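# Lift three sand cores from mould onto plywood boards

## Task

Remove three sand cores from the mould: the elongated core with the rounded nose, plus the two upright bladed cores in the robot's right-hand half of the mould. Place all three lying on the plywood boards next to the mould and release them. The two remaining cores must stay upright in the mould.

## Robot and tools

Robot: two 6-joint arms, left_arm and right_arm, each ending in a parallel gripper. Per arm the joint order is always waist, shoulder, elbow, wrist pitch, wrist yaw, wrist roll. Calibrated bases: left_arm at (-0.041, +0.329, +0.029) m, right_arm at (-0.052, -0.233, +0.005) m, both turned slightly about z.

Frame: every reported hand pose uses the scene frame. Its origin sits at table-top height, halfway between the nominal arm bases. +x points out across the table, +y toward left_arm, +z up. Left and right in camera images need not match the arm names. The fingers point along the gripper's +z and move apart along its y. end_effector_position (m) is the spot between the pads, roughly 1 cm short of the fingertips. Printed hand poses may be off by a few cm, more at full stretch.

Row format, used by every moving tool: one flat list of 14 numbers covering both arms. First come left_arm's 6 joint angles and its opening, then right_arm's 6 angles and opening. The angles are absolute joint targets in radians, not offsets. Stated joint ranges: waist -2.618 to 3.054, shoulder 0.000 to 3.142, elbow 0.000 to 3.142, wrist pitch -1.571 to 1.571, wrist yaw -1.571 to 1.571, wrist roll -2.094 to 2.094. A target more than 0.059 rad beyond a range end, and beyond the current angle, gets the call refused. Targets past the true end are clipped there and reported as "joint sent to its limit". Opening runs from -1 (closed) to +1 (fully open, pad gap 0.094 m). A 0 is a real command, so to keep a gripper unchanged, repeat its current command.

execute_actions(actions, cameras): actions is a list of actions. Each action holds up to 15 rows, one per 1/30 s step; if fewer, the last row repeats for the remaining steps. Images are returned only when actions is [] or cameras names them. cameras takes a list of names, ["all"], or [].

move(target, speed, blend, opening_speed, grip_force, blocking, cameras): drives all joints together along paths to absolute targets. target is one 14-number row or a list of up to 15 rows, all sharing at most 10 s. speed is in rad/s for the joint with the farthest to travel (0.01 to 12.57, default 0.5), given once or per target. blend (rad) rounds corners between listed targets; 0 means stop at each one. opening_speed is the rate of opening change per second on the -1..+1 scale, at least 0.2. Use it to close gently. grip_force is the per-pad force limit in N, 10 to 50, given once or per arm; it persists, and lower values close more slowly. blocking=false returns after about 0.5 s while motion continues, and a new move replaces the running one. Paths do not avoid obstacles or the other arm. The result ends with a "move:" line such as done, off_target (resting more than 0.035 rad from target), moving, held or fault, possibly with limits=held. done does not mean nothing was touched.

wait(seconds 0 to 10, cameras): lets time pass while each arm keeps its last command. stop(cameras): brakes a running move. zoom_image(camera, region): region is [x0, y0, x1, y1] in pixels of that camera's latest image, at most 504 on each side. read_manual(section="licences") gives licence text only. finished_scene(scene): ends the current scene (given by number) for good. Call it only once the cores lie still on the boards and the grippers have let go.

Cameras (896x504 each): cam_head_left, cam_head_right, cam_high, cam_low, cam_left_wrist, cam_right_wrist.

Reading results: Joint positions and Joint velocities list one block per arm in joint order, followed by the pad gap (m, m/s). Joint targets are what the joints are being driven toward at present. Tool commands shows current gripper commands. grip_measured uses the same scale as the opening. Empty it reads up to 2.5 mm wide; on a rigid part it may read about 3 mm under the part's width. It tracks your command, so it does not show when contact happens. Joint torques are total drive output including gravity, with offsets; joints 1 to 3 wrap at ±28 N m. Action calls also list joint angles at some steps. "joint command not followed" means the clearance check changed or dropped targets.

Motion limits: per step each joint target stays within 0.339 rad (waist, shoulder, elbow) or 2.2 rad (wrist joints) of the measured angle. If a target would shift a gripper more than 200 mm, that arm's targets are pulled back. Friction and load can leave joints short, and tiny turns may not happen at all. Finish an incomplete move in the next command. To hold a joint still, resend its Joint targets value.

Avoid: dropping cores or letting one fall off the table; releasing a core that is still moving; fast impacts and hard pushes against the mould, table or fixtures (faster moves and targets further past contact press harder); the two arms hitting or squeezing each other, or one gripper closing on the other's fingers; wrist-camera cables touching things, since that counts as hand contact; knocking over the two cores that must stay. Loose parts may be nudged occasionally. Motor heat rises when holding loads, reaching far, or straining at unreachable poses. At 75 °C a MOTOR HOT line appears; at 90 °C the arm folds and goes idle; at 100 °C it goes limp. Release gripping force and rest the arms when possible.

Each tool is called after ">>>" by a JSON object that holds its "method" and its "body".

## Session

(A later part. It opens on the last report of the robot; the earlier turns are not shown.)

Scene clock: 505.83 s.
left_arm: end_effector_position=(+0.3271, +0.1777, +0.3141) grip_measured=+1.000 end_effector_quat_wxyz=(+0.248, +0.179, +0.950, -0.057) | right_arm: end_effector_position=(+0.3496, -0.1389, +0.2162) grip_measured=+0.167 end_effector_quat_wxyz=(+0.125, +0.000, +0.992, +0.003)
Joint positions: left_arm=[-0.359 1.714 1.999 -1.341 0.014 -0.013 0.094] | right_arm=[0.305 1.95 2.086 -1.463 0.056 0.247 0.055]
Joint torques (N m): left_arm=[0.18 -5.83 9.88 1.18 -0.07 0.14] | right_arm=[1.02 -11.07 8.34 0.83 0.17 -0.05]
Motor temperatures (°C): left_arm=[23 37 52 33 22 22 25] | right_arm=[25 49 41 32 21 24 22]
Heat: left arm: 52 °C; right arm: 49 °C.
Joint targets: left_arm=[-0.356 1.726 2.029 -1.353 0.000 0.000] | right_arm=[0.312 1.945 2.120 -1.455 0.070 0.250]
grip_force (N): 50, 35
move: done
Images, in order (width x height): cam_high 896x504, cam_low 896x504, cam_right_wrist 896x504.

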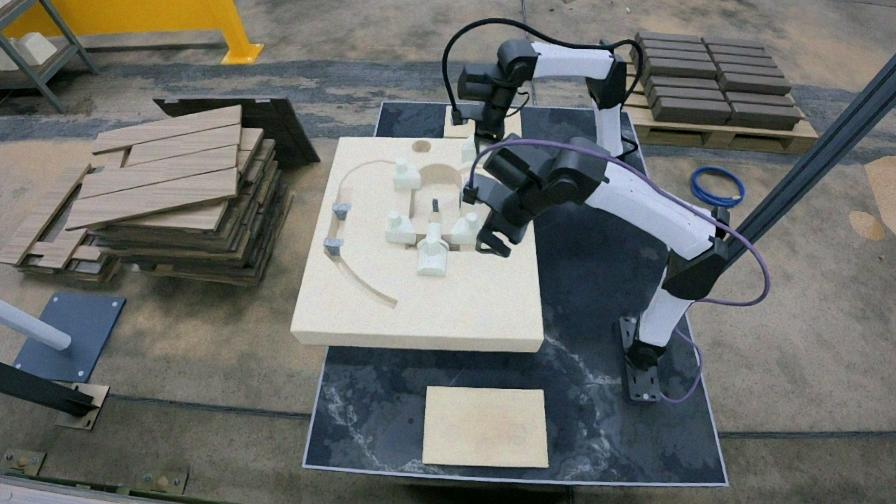

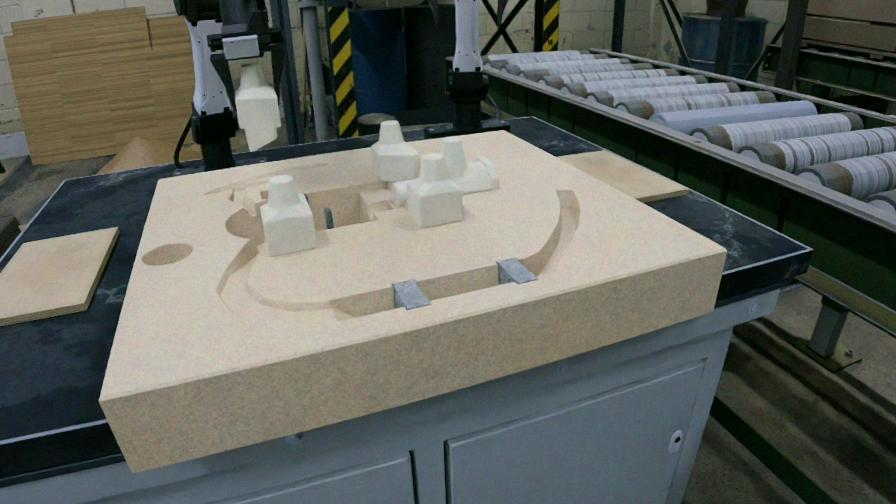

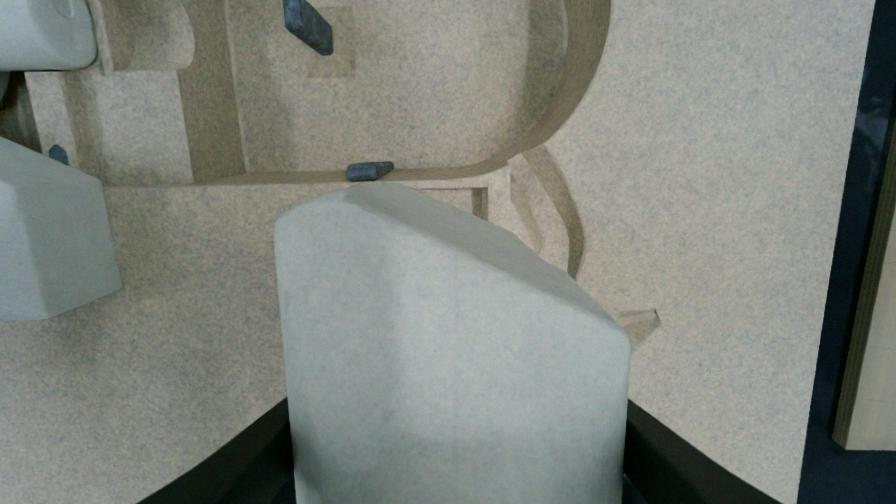

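>>> {"method": "zoom_image", "body": {"camera": "cam_low", "region": [200, 30, 340, 180]}}

>>> {"method": "zoom_image", "body": {"camera": "cam_high", "region": [380, 60, 640, 260]}}

Scaled by 3.360 from the camera's 896x504 image, which has a finer 1280x720 frame.

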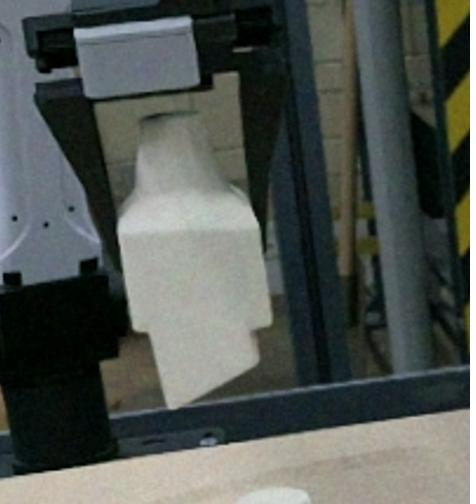

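Scaled by 1.938 from the camera's 896x504 image, which has a finer 1280x720 frame.

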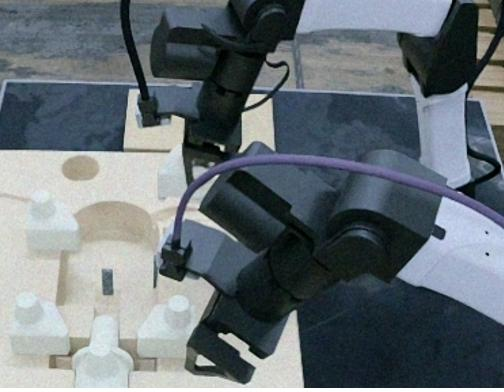

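>>> {"method": "zoom_image", "body": {"camera": "cam_right_wrist", "region": [740, 250, 896, 504]}}

Scaled by 1.984 from the camera's 896x504 image, which has a finer 1280x720 frame.

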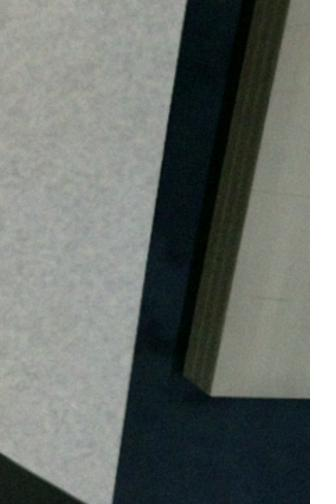

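>>> {"method": "move", "body": {"target": [[-0.356, 1.726, 2.029, -1.353, 0.0, 0.0, 1.0, -0.503, 1.945, 2.12, -1.45, 0.0, 0.0, -0.05], [-0.356, 1.726, 2.029, -1.353, 0.0, 0.0, 1.0, -0.503, 1.971, 0.907, 0.873, 0.0, 0.0, -0.05]], "speed": [0.6, 0.6], "blend": [0.05, 0], "cameras": ["cam_right_wrist", "cam_low", "cam_high", "cam_head_right"]}}

Scene clock: 558.80 s.
left_arm: end_effector_position=(+0.3271, +0.1777, +0.3141) grip_measured=+1.000 end_effector_quat_wxyz=(+0.248, +0.179, +0.950, -0.057) | right_arm: end_effector_position=(+0.3970, -0.5157, +0.1025) grip_measured=+0.167 end_effector_quat_wxyz=(+0.571, +0.229, +0.771, -0.166)
Joint positions: left_arm=[-0.359 1.714 1.999 -1.341 0.014 -0.013 0.094] | right_arm=[-0.508 1.972 0.899 0.776 0.013 0.01 0.055]
Joint torques (N m): left_arm=[0.25 -5.86 9.88 1.18 -0.05 0.13] | right_arm=[0.61 -10.85 6.17 2.72 -0.15 -0.15]
Heat: left arm: 52 °C; right arm: 47 °C.
Joint targets: left_arm=[-0.356 1.726 2.029 -1.353 0.000 0.000] | right_arm=[-0.503 1.971 0.907 0.873 0.000 0.000]
grip_force (N): 50, 35
move: off_target (right_arm); right_arm: the wrist pitch is farthest, 0.097 rad from its target
Images, in order (width x height): cam_head_right 896x504, cam_high 896x504, cam_low 896x504, cam_right_wrist 896x504.

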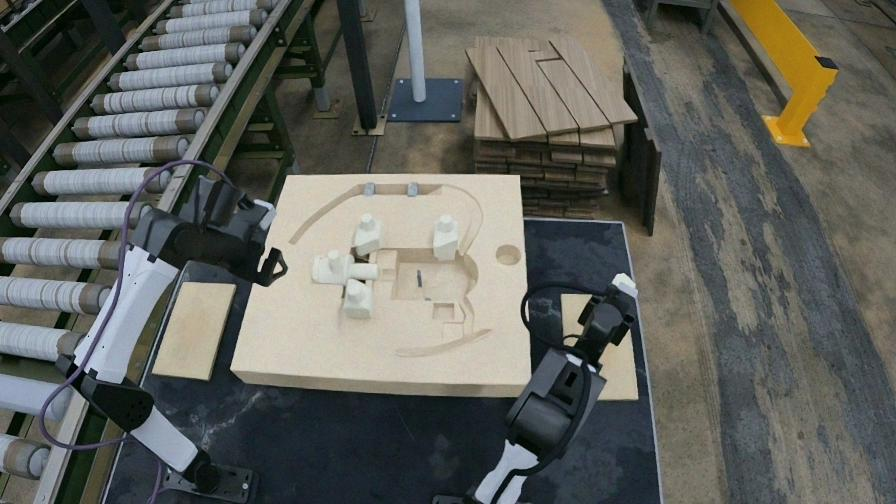

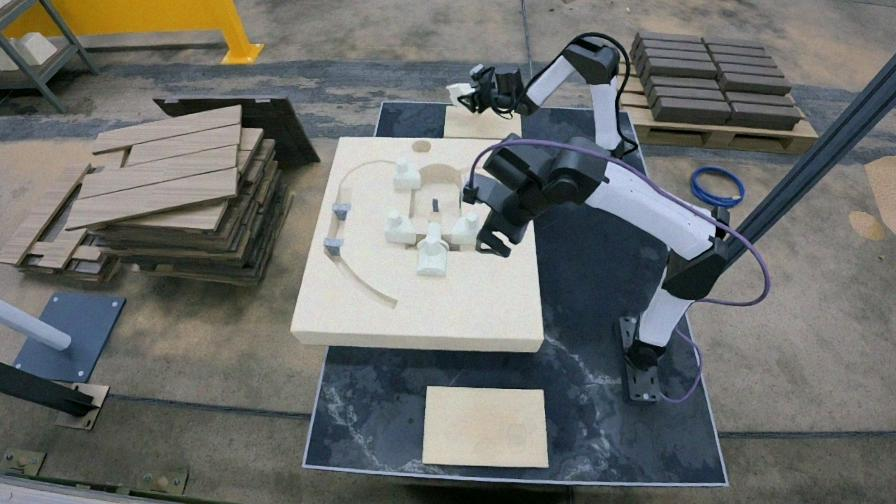

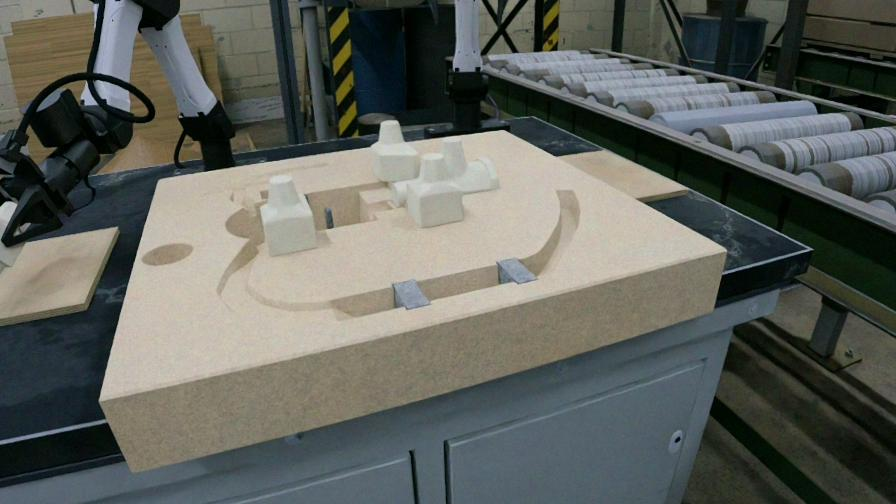

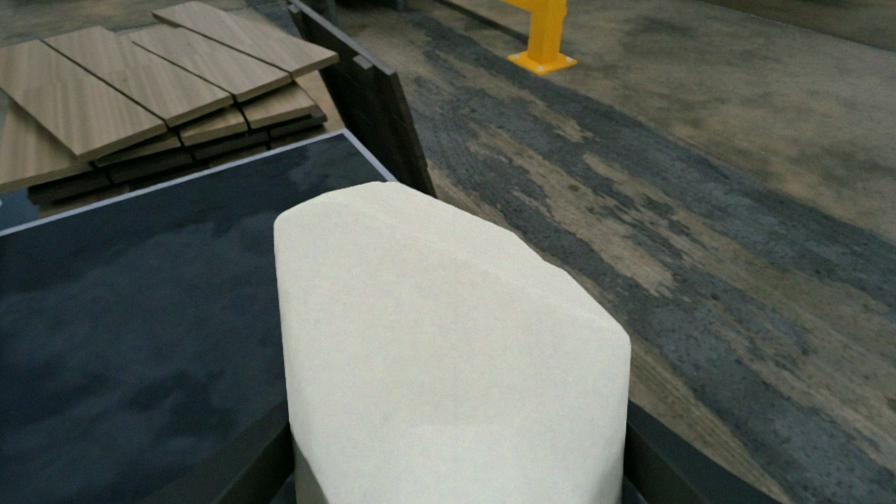

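>>> {"method": "move", "body": {"target": [-0.356, 1.726, 2.029, -1.353, 0.0, 0.0, 1.0, -0.498, 2.10, 0.90, 1.11, 0.0, 0.0, -0.05], "speed": 0.3, "grip_force": [50, 15], "cameras": ["cam_right_wrist", "cam_low", "cam_head_right"]}}

Scene clock: 568.10 s.
left_arm: end_effector_position=(+0.3271, +0.1777, +0.3141) grip_measured=+1.000 end_effector_quat_wxyz=(+0.248, +0.179, +0.950, -0.057) | right_arm: end_effector_position=(+0.4066, -0.5190, +0.0905) grip_measured=+0.173 end_effector_quat_wxyz=(+0.610, +0.218, +0.741, -0.175)
Joint positions: left_arm=[-0.359 1.714 1.999 -1.341 0.014 -0.013 0.094] | right_arm=[-0.504 2.101 0.893 1.013 0.013 0.009 0.055]
Joint torques (N m): left_arm=[0.23 -5.9 9.81 1.18 -0.07 0.14] | right_arm=[0.87 -11.29 5.65 2.79 -0.17 -0.19]
Motor temperatures (°C): left_arm=[23 37 53 33 22 22 25] | right_arm=[25 47 42 39 21 24 23]
Heat: left arm: 53 °C; right arm: 47 °C.
Joint targets: left_arm=[-0.356 1.726 2.029 -1.353 0.000 0.000] | right_arm=[-0.498 2.100 0.900 1.110 0.000 0.000]
grip_force (N): 50, 15
move: off_target (right_arm); right_arm: the wrist pitch is farthest, 0.097 rad from its target
Images, in order (width x height): cam_head_right 896x504, cam_low 896x504, cam_right_wrist 896x504.

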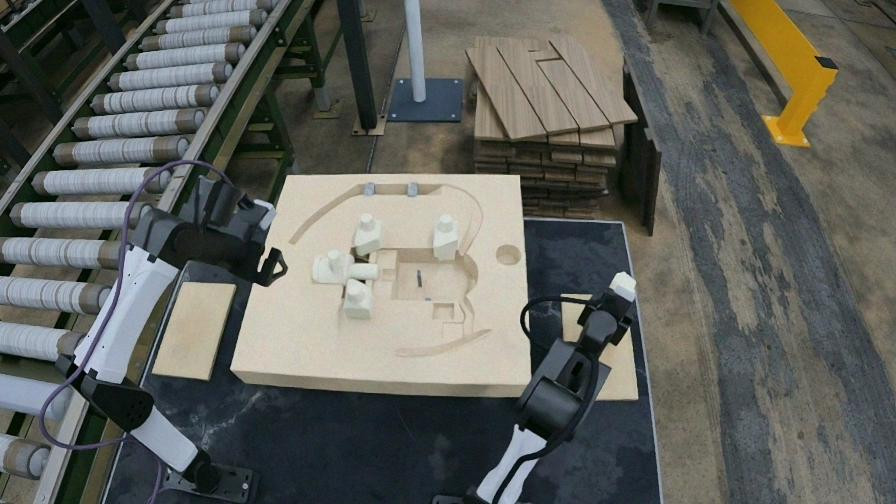

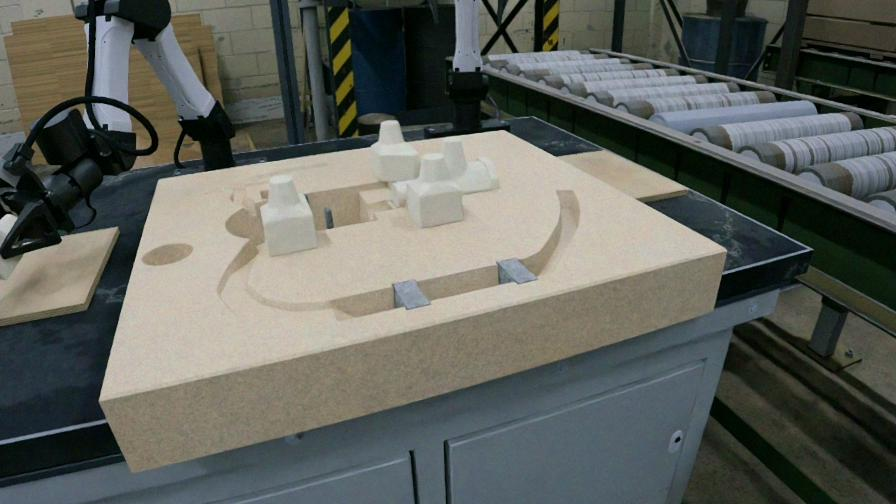

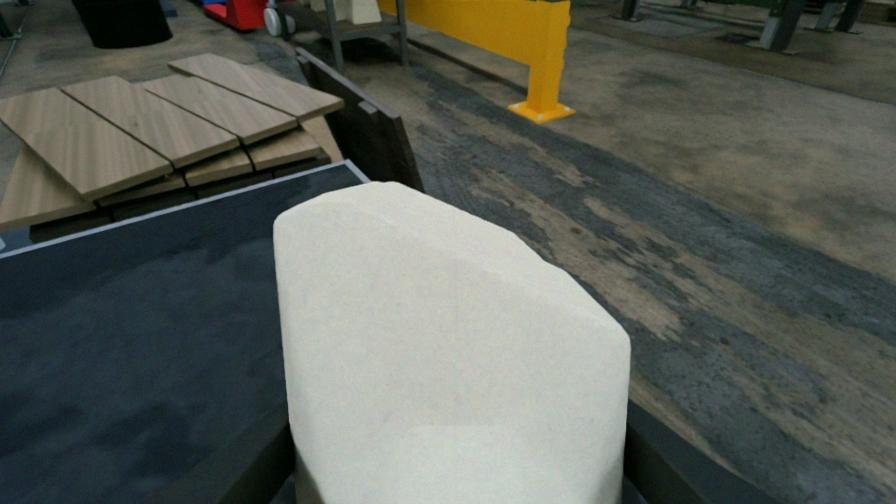

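>>> {"method": "move", "body": {"target": [-0.356, 1.726, 2.029, -1.353, 0.0, 0.0, 1.0, -0.498, 2.237, 0.902, 1.25, 0.0, 0.0, -0.05], "speed": 0.15, "cameras": ["cam_right_wrist", "cam_low"]}}

Scene clock: 579.20 s.
left_arm: end_effector_position=(+0.3271, +0.1777, +0.3141) grip_measured=+1.000 end_effector_quat_wxyz=(+0.248, +0.179, +0.950, -0.057) | right_arm: end_effector_position=(+0.4071, -0.5190, +0.0547) grip_measured=+0.173 end_effector_quat_wxyz=(+0.612, +0.218, +0.739, -0.176)
Joint positions: left_arm=[-0.359 1.714 1.999 -1.341 0.014 -0.013 0.094] | right_arm=[-0.503 2.235 0.893 1.153 0.013 0.009 0.055]
Joint torques (N m): left_arm=[0.24 -5.91 9.89 1.17 -0.07 0.14] | right_arm=[0.8 -11.4 5.05 2.84 -0.16 -0.15]
Motor temperatures (°C): left_arm=[23 37 53 33 22 22 25] | right_arm=[25 47 41 44 21 24 22]
Heat: left arm: 53 °C; right arm: 47 °C.
Joint targets: left_arm=[-0.356 1.726 2.029 -1.353 0.000 0.000] | right_arm=[-0.498 2.237 0.902 1.250 0.000 0.000]
grip_force (N): 50, 15
move: off_target (right_arm); right_arm: the wrist pitch is farthest, 0.097 rad from its target
Images, in order (width x height): cam_low 896x504, cam_right_wrist 896x504.

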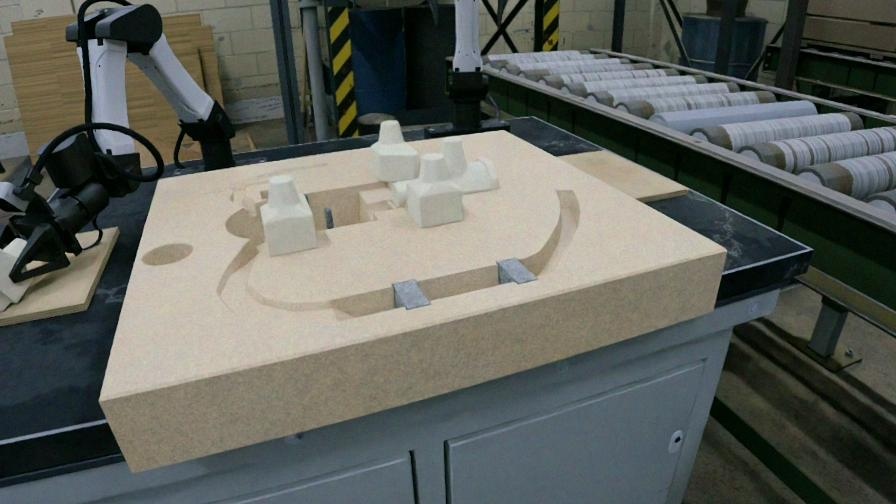

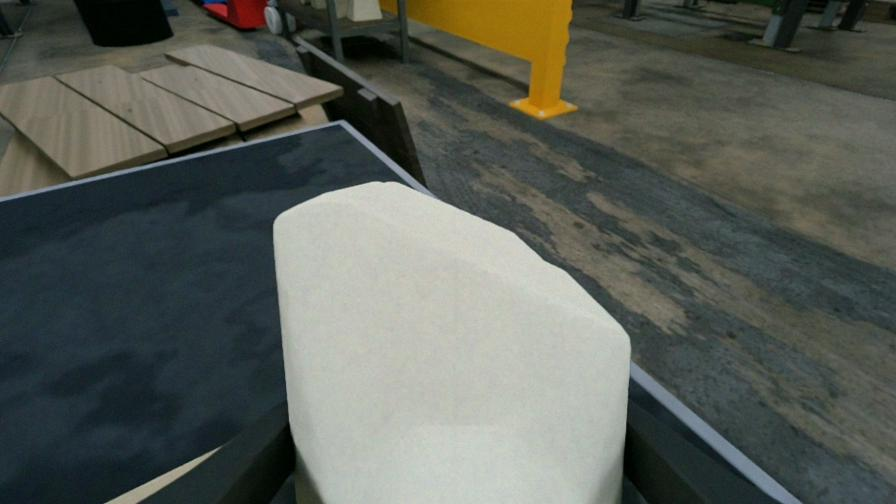

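>>> {"method": "zoom_image", "body": {"camera": "cam_low", "region": [0, 170, 160, 330]}}

Scaled by 3.150 from the camera's 896x504 image, which has a finer 1280x720 frame.

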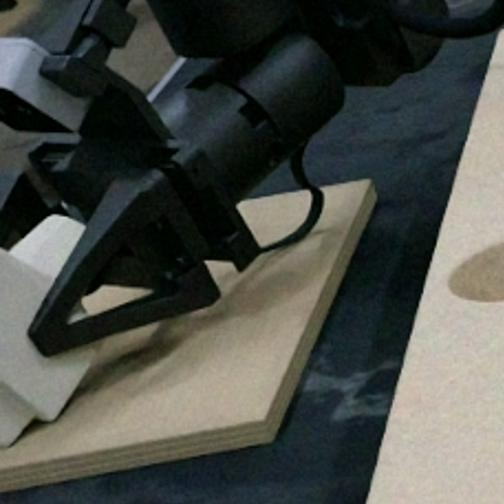

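>>> {"method": "move", "body": {"target": [[-0.356, 1.726, 2.029, -1.353, 0.0, 0.0, 1.0, -0.498, 2.251, 0.905, 1.26, 0.0, 0.0, -0.05],[-0.356, 1.726, 2.029, -1.353, 0.0, 0.0, 1.0, -0.498, 2.209, 0.891, 1.172, 0.0, 0.0, -0.05],[-0.356, 1.726, 2.029, -1.353, 0.0, 0.0, 1.0, -0.498, 2.180, 0.881, 1.103, 0.0, 0.0, -0.05]], "speed": 0.08, "blend": [0.003, 0.02, 0], "grip_force": [50, 12], "cameras": ["cam_right_wrist", "cam_low"]}}

Scene clock: 596.70 s.
left_arm: end_effector_position=(+0.3271, +0.1777, +0.3141) grip_measured=+1.000 end_effector_quat_wxyz=(+0.248, +0.179, +0.950, -0.057) | right_arm: end_effector_position=(+0.4064, -0.5185, +0.0532) grip_measured=+0.175 end_effector_quat_wxyz=(+0.604, +0.219, +0.746, -0.173)
Joint positions: left_arm=[-0.359 1.714 1.999 -1.341 0.014 -0.013 0.094] | right_arm=[-0.503 2.221 0.893 1.116 0.012 0.009 0.055]
Joint torques (N m): left_arm=[0.18 -5.93 9.94 1.16 -0.06 0.14] | right_arm=[0.8 -15.61 3.56 1.83 -0.14 -0.17]
Heat: left arm: 53 °C; right arm: 47 °C.
Joint targets: left_arm=[-0.356 1.726 2.029 -1.353 0.000 0.000] | right_arm=[-0.498 2.180 0.881 1.103 0.000 0.000]
grip_force (N): 50, 12
move: off_target (right_arm); right_arm: the shoulder is farthest, 0.041 rad from its target
Images, in order (width x height): cam_low 896x504, cam_right_wrist 896x504.

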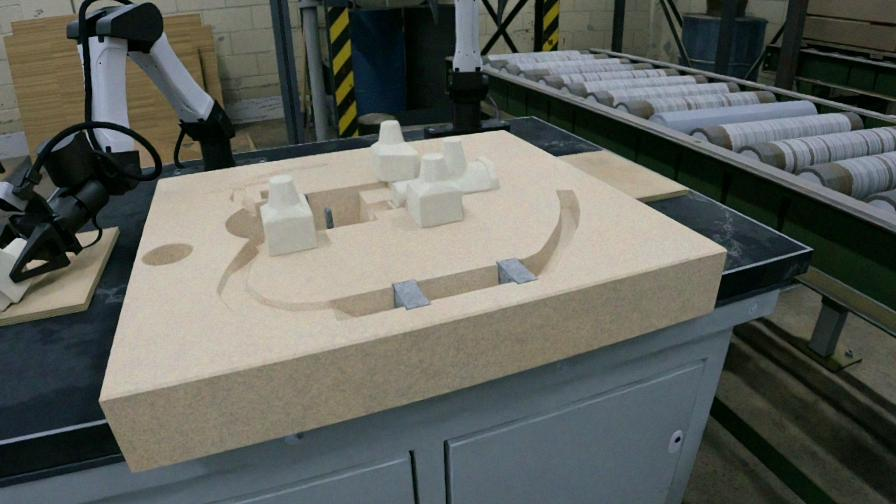

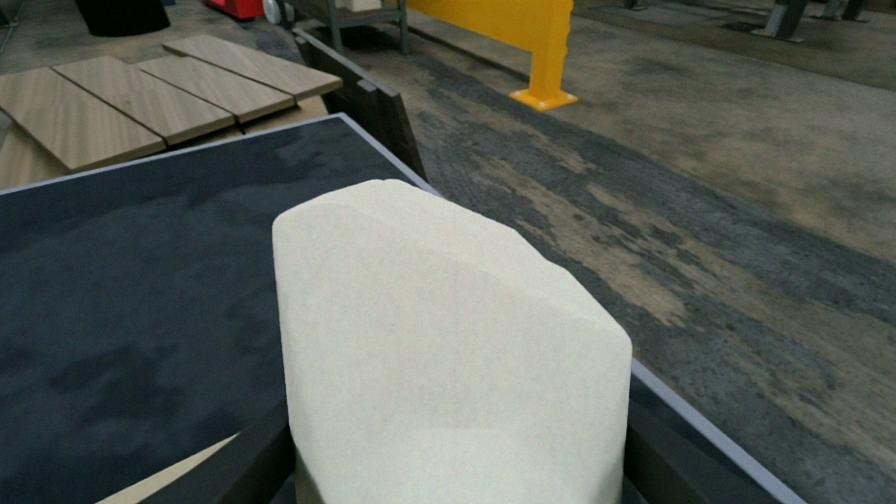

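>>> {"method": "move", "body": {"target": [-0.356, 1.726, 2.029, -1.353, 0.0, 0.0, 1.0, -0.498, 2.185, 0.881, 1.02, 0.0, 0.0, -0.05], "speed": 0.08, "grip_force": [50, 10], "cameras": ["cam_right_wrist", "cam_low"]}}

Scene clock: 607.07 s.
left_arm: end_effector_position=(+0.3271, +0.1777, +0.3141) grip_measured=+1.000 end_effector_quat_wxyz=(+0.248, +0.179, +0.950, -0.057) | right_arm: end_effector_position=(+0.4054, -0.5178, +0.0506) grip_measured=+0.176 end_effector_quat_wxyz=(+0.595, +0.219, +0.754, -0.172)
Joint positions: left_arm=[-0.359 1.714 1.999 -1.341 0.014 -0.013 0.094] | right_arm=[-0.503 2.21 0.893 1.082 0.012 0.004 0.055]
Joint torques (N m): left_arm=[0.24 -5.93 9.88 1.17 -0.06 0.14] | right_arm=[0.94 -13.83 3.74 1.38 -0.14 -0.08]
Heat: left arm: 53 °C; right arm: 49 °C.
Joint targets: left_arm=[-0.356 1.726 2.029 -1.353 0.000 0.000] | right_arm=[-0.498 2.185 0.881 1.020 0.000 0.000]
grip_force (N): 50, 10
move: off_target (right_arm); right_arm: the wrist pitch is farthest, 0.062 rad from its target
Images, in order (width x height): cam_low 896x504, cam_right_wrist 896x504.

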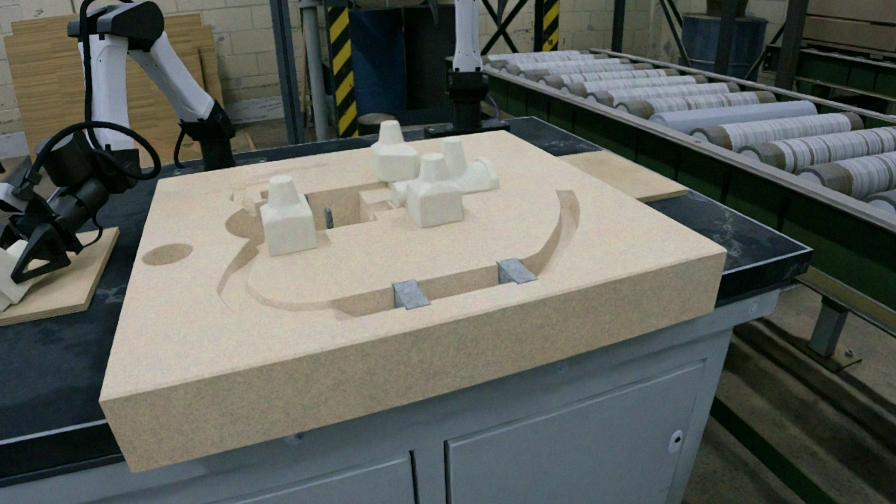

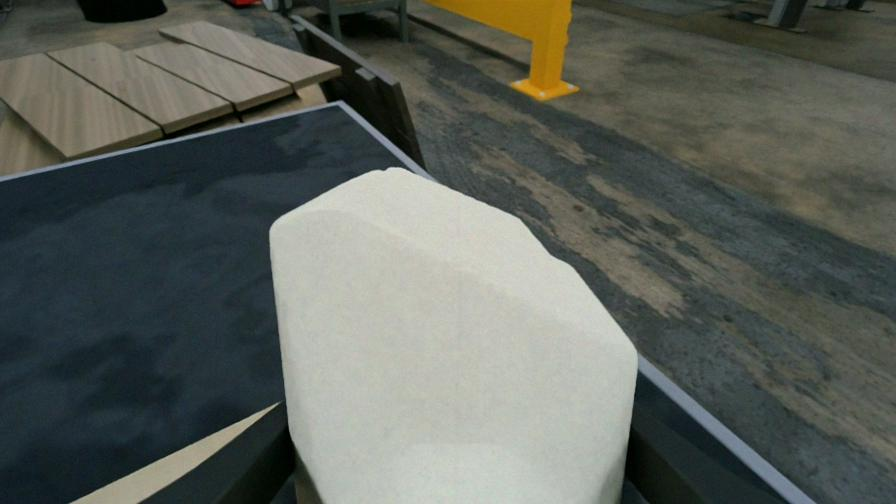

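>>> {"method": "move", "body": {"target": [-0.356, 1.726, 2.029, -1.353, 0.0, 0.0, 1.0, -0.498, 2.185, 0.881, 0.92, 0.0, 0.0, -0.05], "speed": 0.08, "cameras": ["cam_right_wrist"]}}

Scene clock: 613.73 s.
left_arm: end_effector_position=(+0.3271, +0.1777, +0.3141) grip_measured=+1.000 end_effector_quat_wxyz=(+0.248, +0.179, +0.950, -0.057) | right_arm: end_effector_position=(+0.4035, -0.5167, +0.0465) grip_measured=+0.176 end_effector_quat_wxyz=(+0.581, +0.220, +0.765, -0.170)
Joint positions: left_arm=[-0.359 1.714 1.999 -1.341 0.014 -0.013 0.094] | right_arm=[-0.503 2.194 0.892 1.03 0.012 -0.002 0.055]
Joint torques (N m): left_arm=[0.23 -5.82 9.85 1.18 -0.07 0.15] | right_arm=[0.76 -12.4 3.86 0.93 -0.14 -0.05]
Heat: left arm: 53 °C; right arm: 49 °C.
Joint targets: left_arm=[-0.356 1.726 2.029 -1.353 0.000 0.000] | right_arm=[-0.498 2.185 0.881 0.920 0.000 0.000]
grip_force (N): 50, 10
move: off_target (right_arm); right_arm: the wrist pitch is farthest, 0.110 rad from its target
Images, in order (width x height): cam_right_wrist 896x504.

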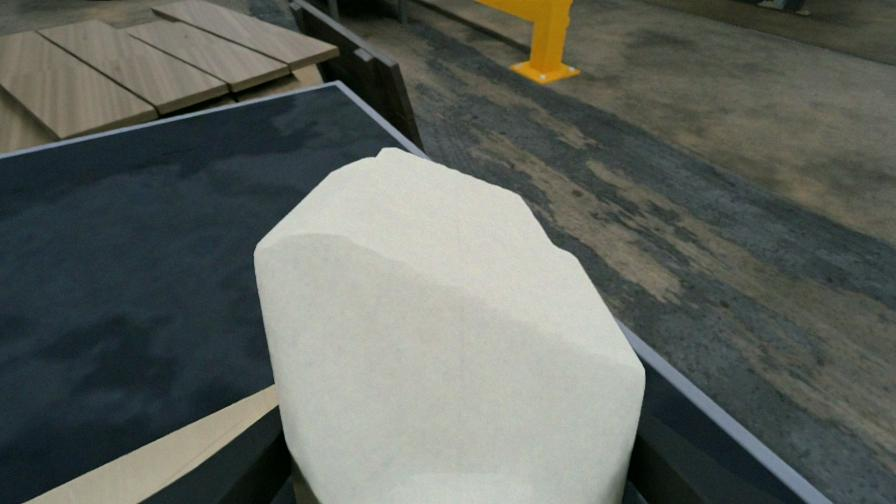

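>>> {"method": "move", "body": {"target": [-0.356, 1.726, 2.029, -1.353, 0.0, 0.0, 1.0, -0.498, 2.180, 0.879, 0.82, 0.0, 0.0, -0.05], "speed": 0.08, "cameras": ["cam_right_wrist", "cam_low"]}}

Scene clock: 617.67 s.
left_arm: end_effector_position=(+0.3271, +0.1777, +0.3141) grip_measured=+1.000 end_effector_quat_wxyz=(+0.248, +0.179, +0.950, -0.057) | right_arm: end_effector_position=(+0.4012, -0.5152, +0.0432) grip_measured=+0.176 end_effector_quat_wxyz=(+0.565, +0.223, +0.777, -0.166)
Joint positions: left_arm=[-0.359 1.714 1.999 -1.341 0.014 -0.013 0.094] | right_arm=[-0.503 2.172 0.892 0.969 0.012 -0.003 0.055]
Joint torques (N m): left_arm=[0.21 -5.93 9.84 1.17 -0.05 0.14] | right_arm=[0.81 -10.37 3.62 0.58 -0.15 -0.03]
Heat: left arm: 53 °C; right arm: 49 °C.
Joint targets: left_arm=[-0.356 1.726 2.029 -1.353 0.000 0.000] | right_arm=[-0.498 2.180 0.879 0.820 0.000 0.000]
grip_force (N): 50, 10
move: off_target (right_arm); right_arm: the wrist pitch is farthest, 0.149 rad from its target
Images, in order (width x height): cam_low 896x504, cam_right_wrist 896x504.

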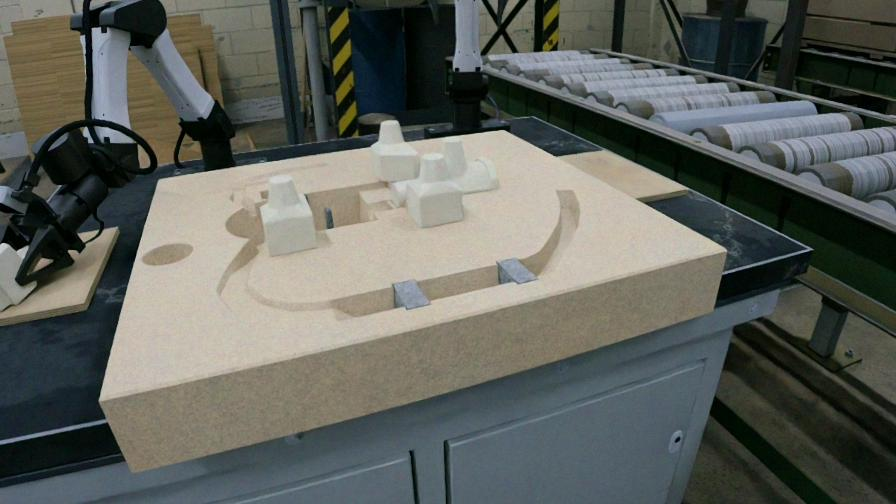

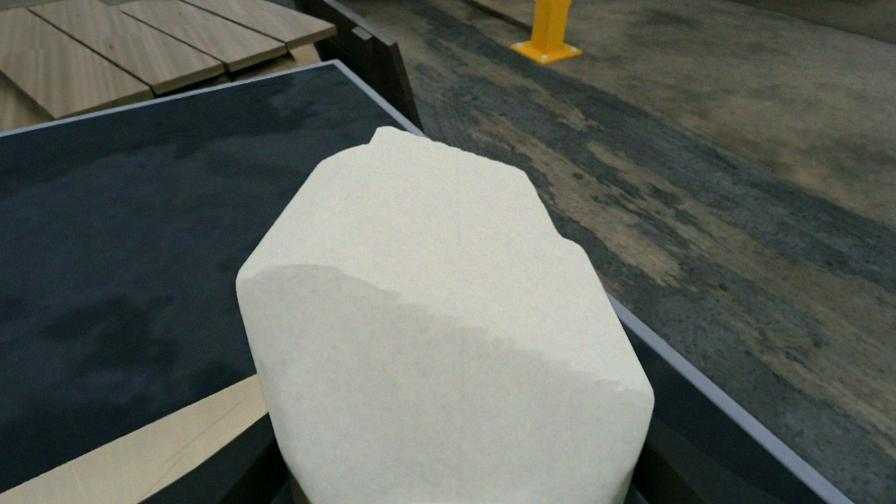

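>>> {"method": "move", "body": {"target": [-0.356, 1.726, 2.029, -1.353, 0.0, 0.0, 1.0, -0.498, 2.165, 0.879, 0.72, 0.0, 0.0, -0.05], "speed": 0.08, "cameras": ["cam_right_wrist", "cam_low"]}}

>>> {"method": "zoom_image", "body": {"camera": "cam_low", "region": [0, 170, 160, 330]}}

Scene clock: 622.73 s.
left_arm: end_effector_position=(+0.3271, +0.1777, +0.3141) grip_measured=+1.000 end_effector_quat_wxyz=(+0.248, +0.179, +0.950, -0.057) | right_arm: end_effector_position=(+0.3986, -0.5136, +0.0350) grip_measured=+0.176 end_effector_quat_wxyz=(+0.543, +0.226, +0.792, -0.161)
Joint positions: left_arm=[-0.359 1.714 1.999 -1.341 0.014 -0.013 0.094] | right_arm=[-0.503 2.158 0.9 0.892 0.012 -0.005 0.055]
Joint torques (N m): left_arm=[0.23 -5.85 9.87 1.17 -0.05 0.13] | right_arm=[0.76 -10.66 3.29 0.32 -0.13 0]
Motor temperatures (°C): left_arm=[23 38 53 33 22 22 25] | right_arm=[25 48 38 39 21 24 22]
Heat: left arm: 53 °C; right arm: 48 °C.
Joint targets: left_arm=[-0.356 1.726 2.029 -1.353 0.000 0.000] | right_arm=[-0.498 2.165 0.879 0.720 0.000 0.000]
grip_force (N): 50, 10
move: off_target (right_arm); right_arm: the wrist pitch is farthest, 0.172 rad from its target
Images, in order (width x height): cam_low 896x504, cam_right_wrist 896x504.

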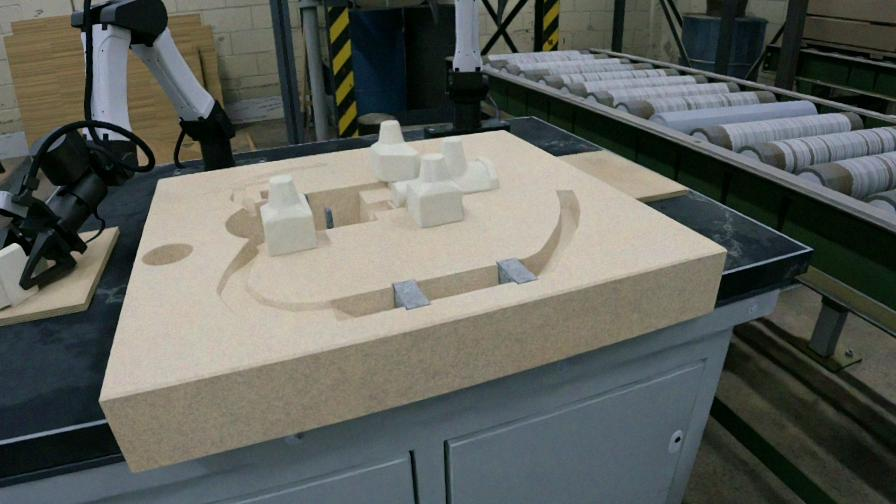

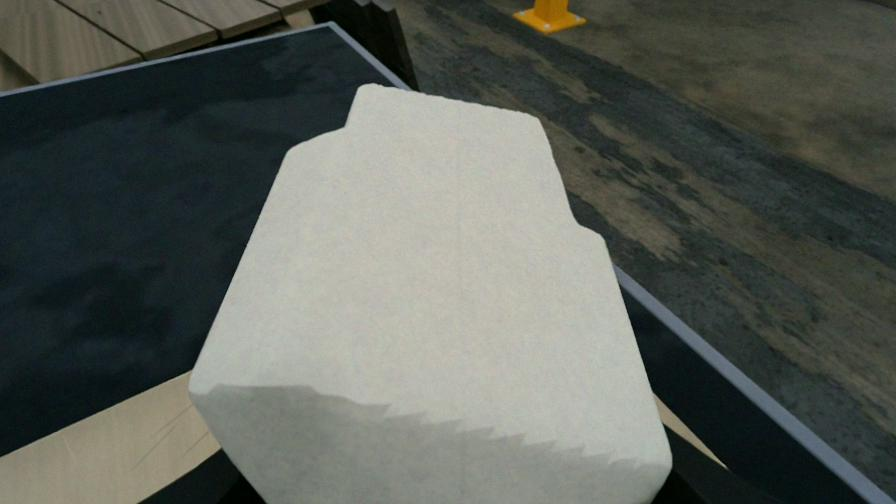

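Scaled by 3.150 from the camera's 896x504 image, which has a finer 1280x720 frame.

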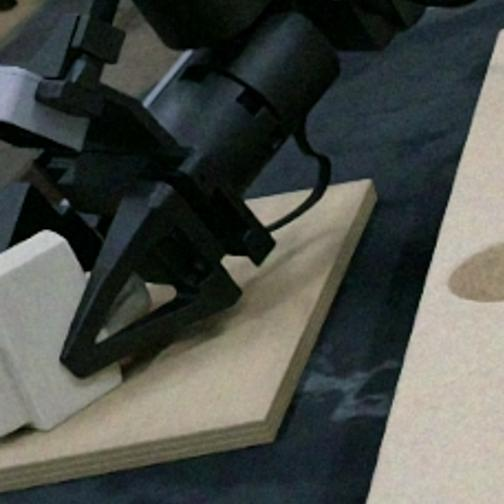

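>>> {"method": "move", "body": {"target": [-0.356, 1.726, 2.029, -1.353, 0.0, 0.0, 1.0, -0.500, 2.160, 0.890, 0.92, 0.0, 0.0, -0.05], "speed": 0.1, "cameras": ["cam_right_wrist"]}}

Scene clock: 632.47 s.
left_arm: end_effector_position=(+0.3271, +0.1777, +0.3141) grip_measured=+1.000 end_effector_quat_wxyz=(+0.248, +0.179, +0.950, -0.057) | right_arm: end_effector_position=(+0.3994, -0.5141, +0.0378) grip_measured=+0.176 end_effector_quat_wxyz=(+0.548, +0.225, +0.789, -0.162)
Joint positions: left_arm=[-0.359 1.714 1.999 -1.341 0.014 -0.013 0.094] | right_arm=[-0.503 2.157 0.9 0.903 0.012 -0.005 0.055]
Joint torques (N m): left_arm=[0.21 -5.89 9.89 1.16 -0.06 0.15] | right_arm=[0.73 -11.11 4.03 2.04 -0.15 -0.03]
Heat: left arm: 53 °C; right arm: 49 °C.
Joint targets: left_arm=[-0.356 1.726 2.029 -1.353 0.000 0.000] | right_arm=[-0.500 2.160 0.890 0.920 0.000 0.000]
grip_force (N): 50, 10
move: done
Images, in order (width x height): cam_right_wrist 896x504.

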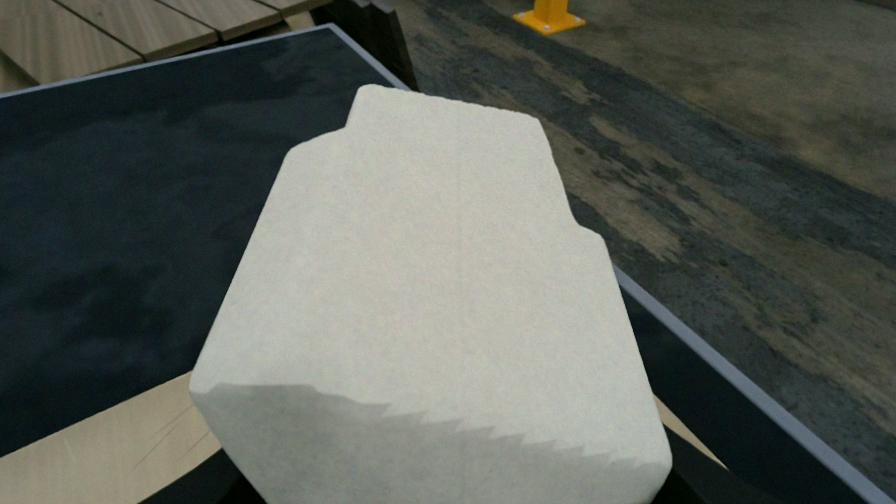

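>>> {"method": "move", "body": {"target": [-0.356, 1.726, 2.029, -1.353, 0.0, 0.0, 1.0, -0.500, 2.160, 0.890, 0.86, 0.0, 0.0, -0.05], "speed": 0.1}}

>>> {"method": "move", "body": {"target": [-0.356, 1.726, 2.029, -1.353, 0.0, 0.0, 1.0, -0.500, 2.160, 0.890, 0.86, 0.0, 0.0, 0.5], "speed": 0.1, "opening_speed": 0.3, "cameras": ["cam_right_wrist", "cam_low", "cam_high"]}}

Scene clock: 637.37 s.
left_arm: end_effector_position=(+0.3271, +0.1777, +0.3141) grip_measured=+1.000 end_effector_quat_wxyz=(+0.248, +0.179, +0.950, -0.057) | right_arm: end_effector_position=(+0.3993, -0.5141, +0.0373) grip_measured=+0.176 end_effector_quat_wxyz=(+0.547, +0.226, +0.790, -0.162)
Joint positions: left_arm=[-0.359 1.714 1.999 -1.341 0.014 -0.013 0.094] | right_arm=[-0.503 2.157 0.9 0.901 0.012 -0.005 0.055]
Joint torques (N m): left_arm=[0.21 -5.87 9.91 1.16 -0.07 0.14] | right_arm=[0.51 -11.11 4.05 1.53 -0.14 -0.02]
Heat: left arm: 53 °C; right arm: 49 °C.
Joint targets: left_arm=[-0.356 1.726 2.029 -1.353 0.000 0.000] | right_arm=[-0.500 2.160 0.890 0.860 0.000 0.000]
grip_force (N): 50, 10
move: off_target (right_arm); right_arm: the wrist pitch is farthest, 0.041 rad from its target

Scene clock: 639.40 s.
left_arm: end_effector_position=(+0.3271, +0.1777, +0.3141) grip_measured=+1.000 end_effector_quat_wxyz=(+0.248, +0.179, +0.950, -0.057) | right_arm: end_effector_position=(+0.3972, -0.5127, +0.0309) grip_measured=+0.498 end_effector_quat_wxyz=(+0.536, +0.228, +0.797, -0.159)
Joint positions: left_arm=[-0.359 1.714 1.999 -1.341 0.014 -0.013 0.094] | right_arm=[-0.503 2.157 0.9 0.873 0.012 -0.005 0.07]
Joint torques (N m): left_arm=[0.21 -5.89 9.85 1.17 -0.06 0.14] | right_arm=[0.64 -11.15 4.1 1.8 -0.11 0.01]
Heat: left arm: 53 °C; right arm: 49 °C.
Joint targets: left_arm=[-0.356 1.726 2.029 -1.353 0.000 0.000] | right_arm=[-0.500 2.160 0.890 0.860 0.000 0.000]
grip_force (N): 50, 10
move: done
Images, in order (width x height): cam_high 896x504, cam_low 896x504, cam_right_wrist 896x504.

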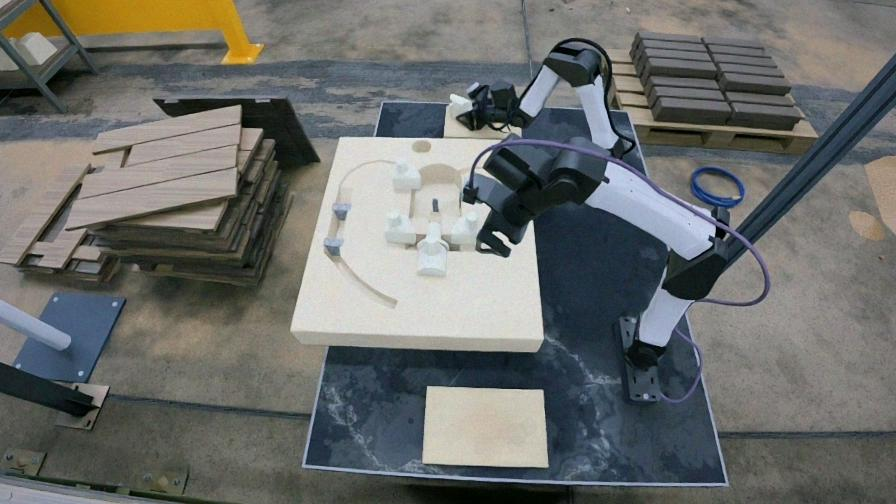

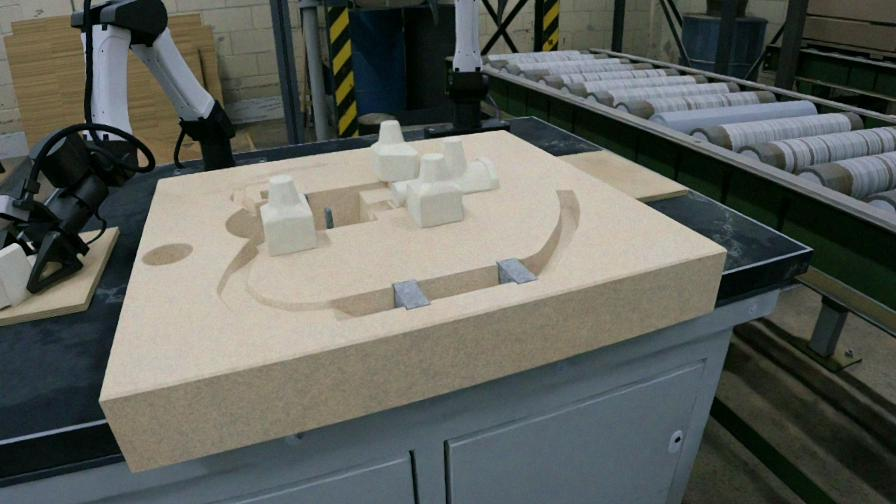

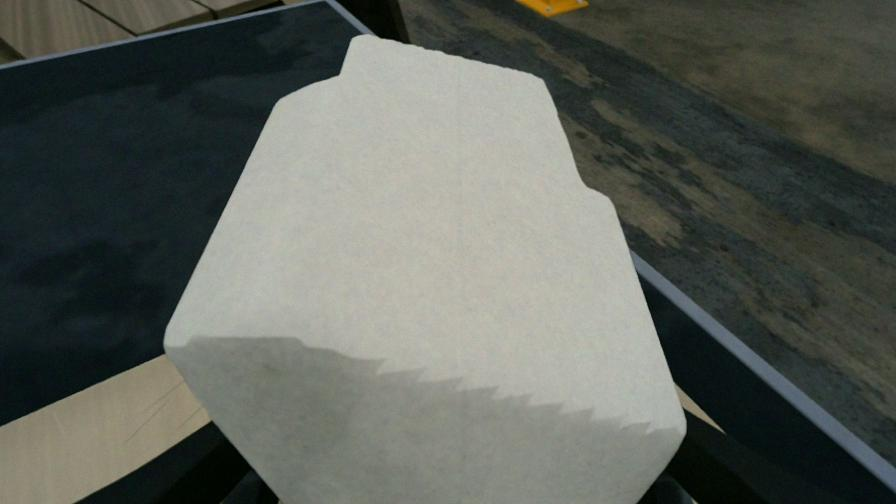

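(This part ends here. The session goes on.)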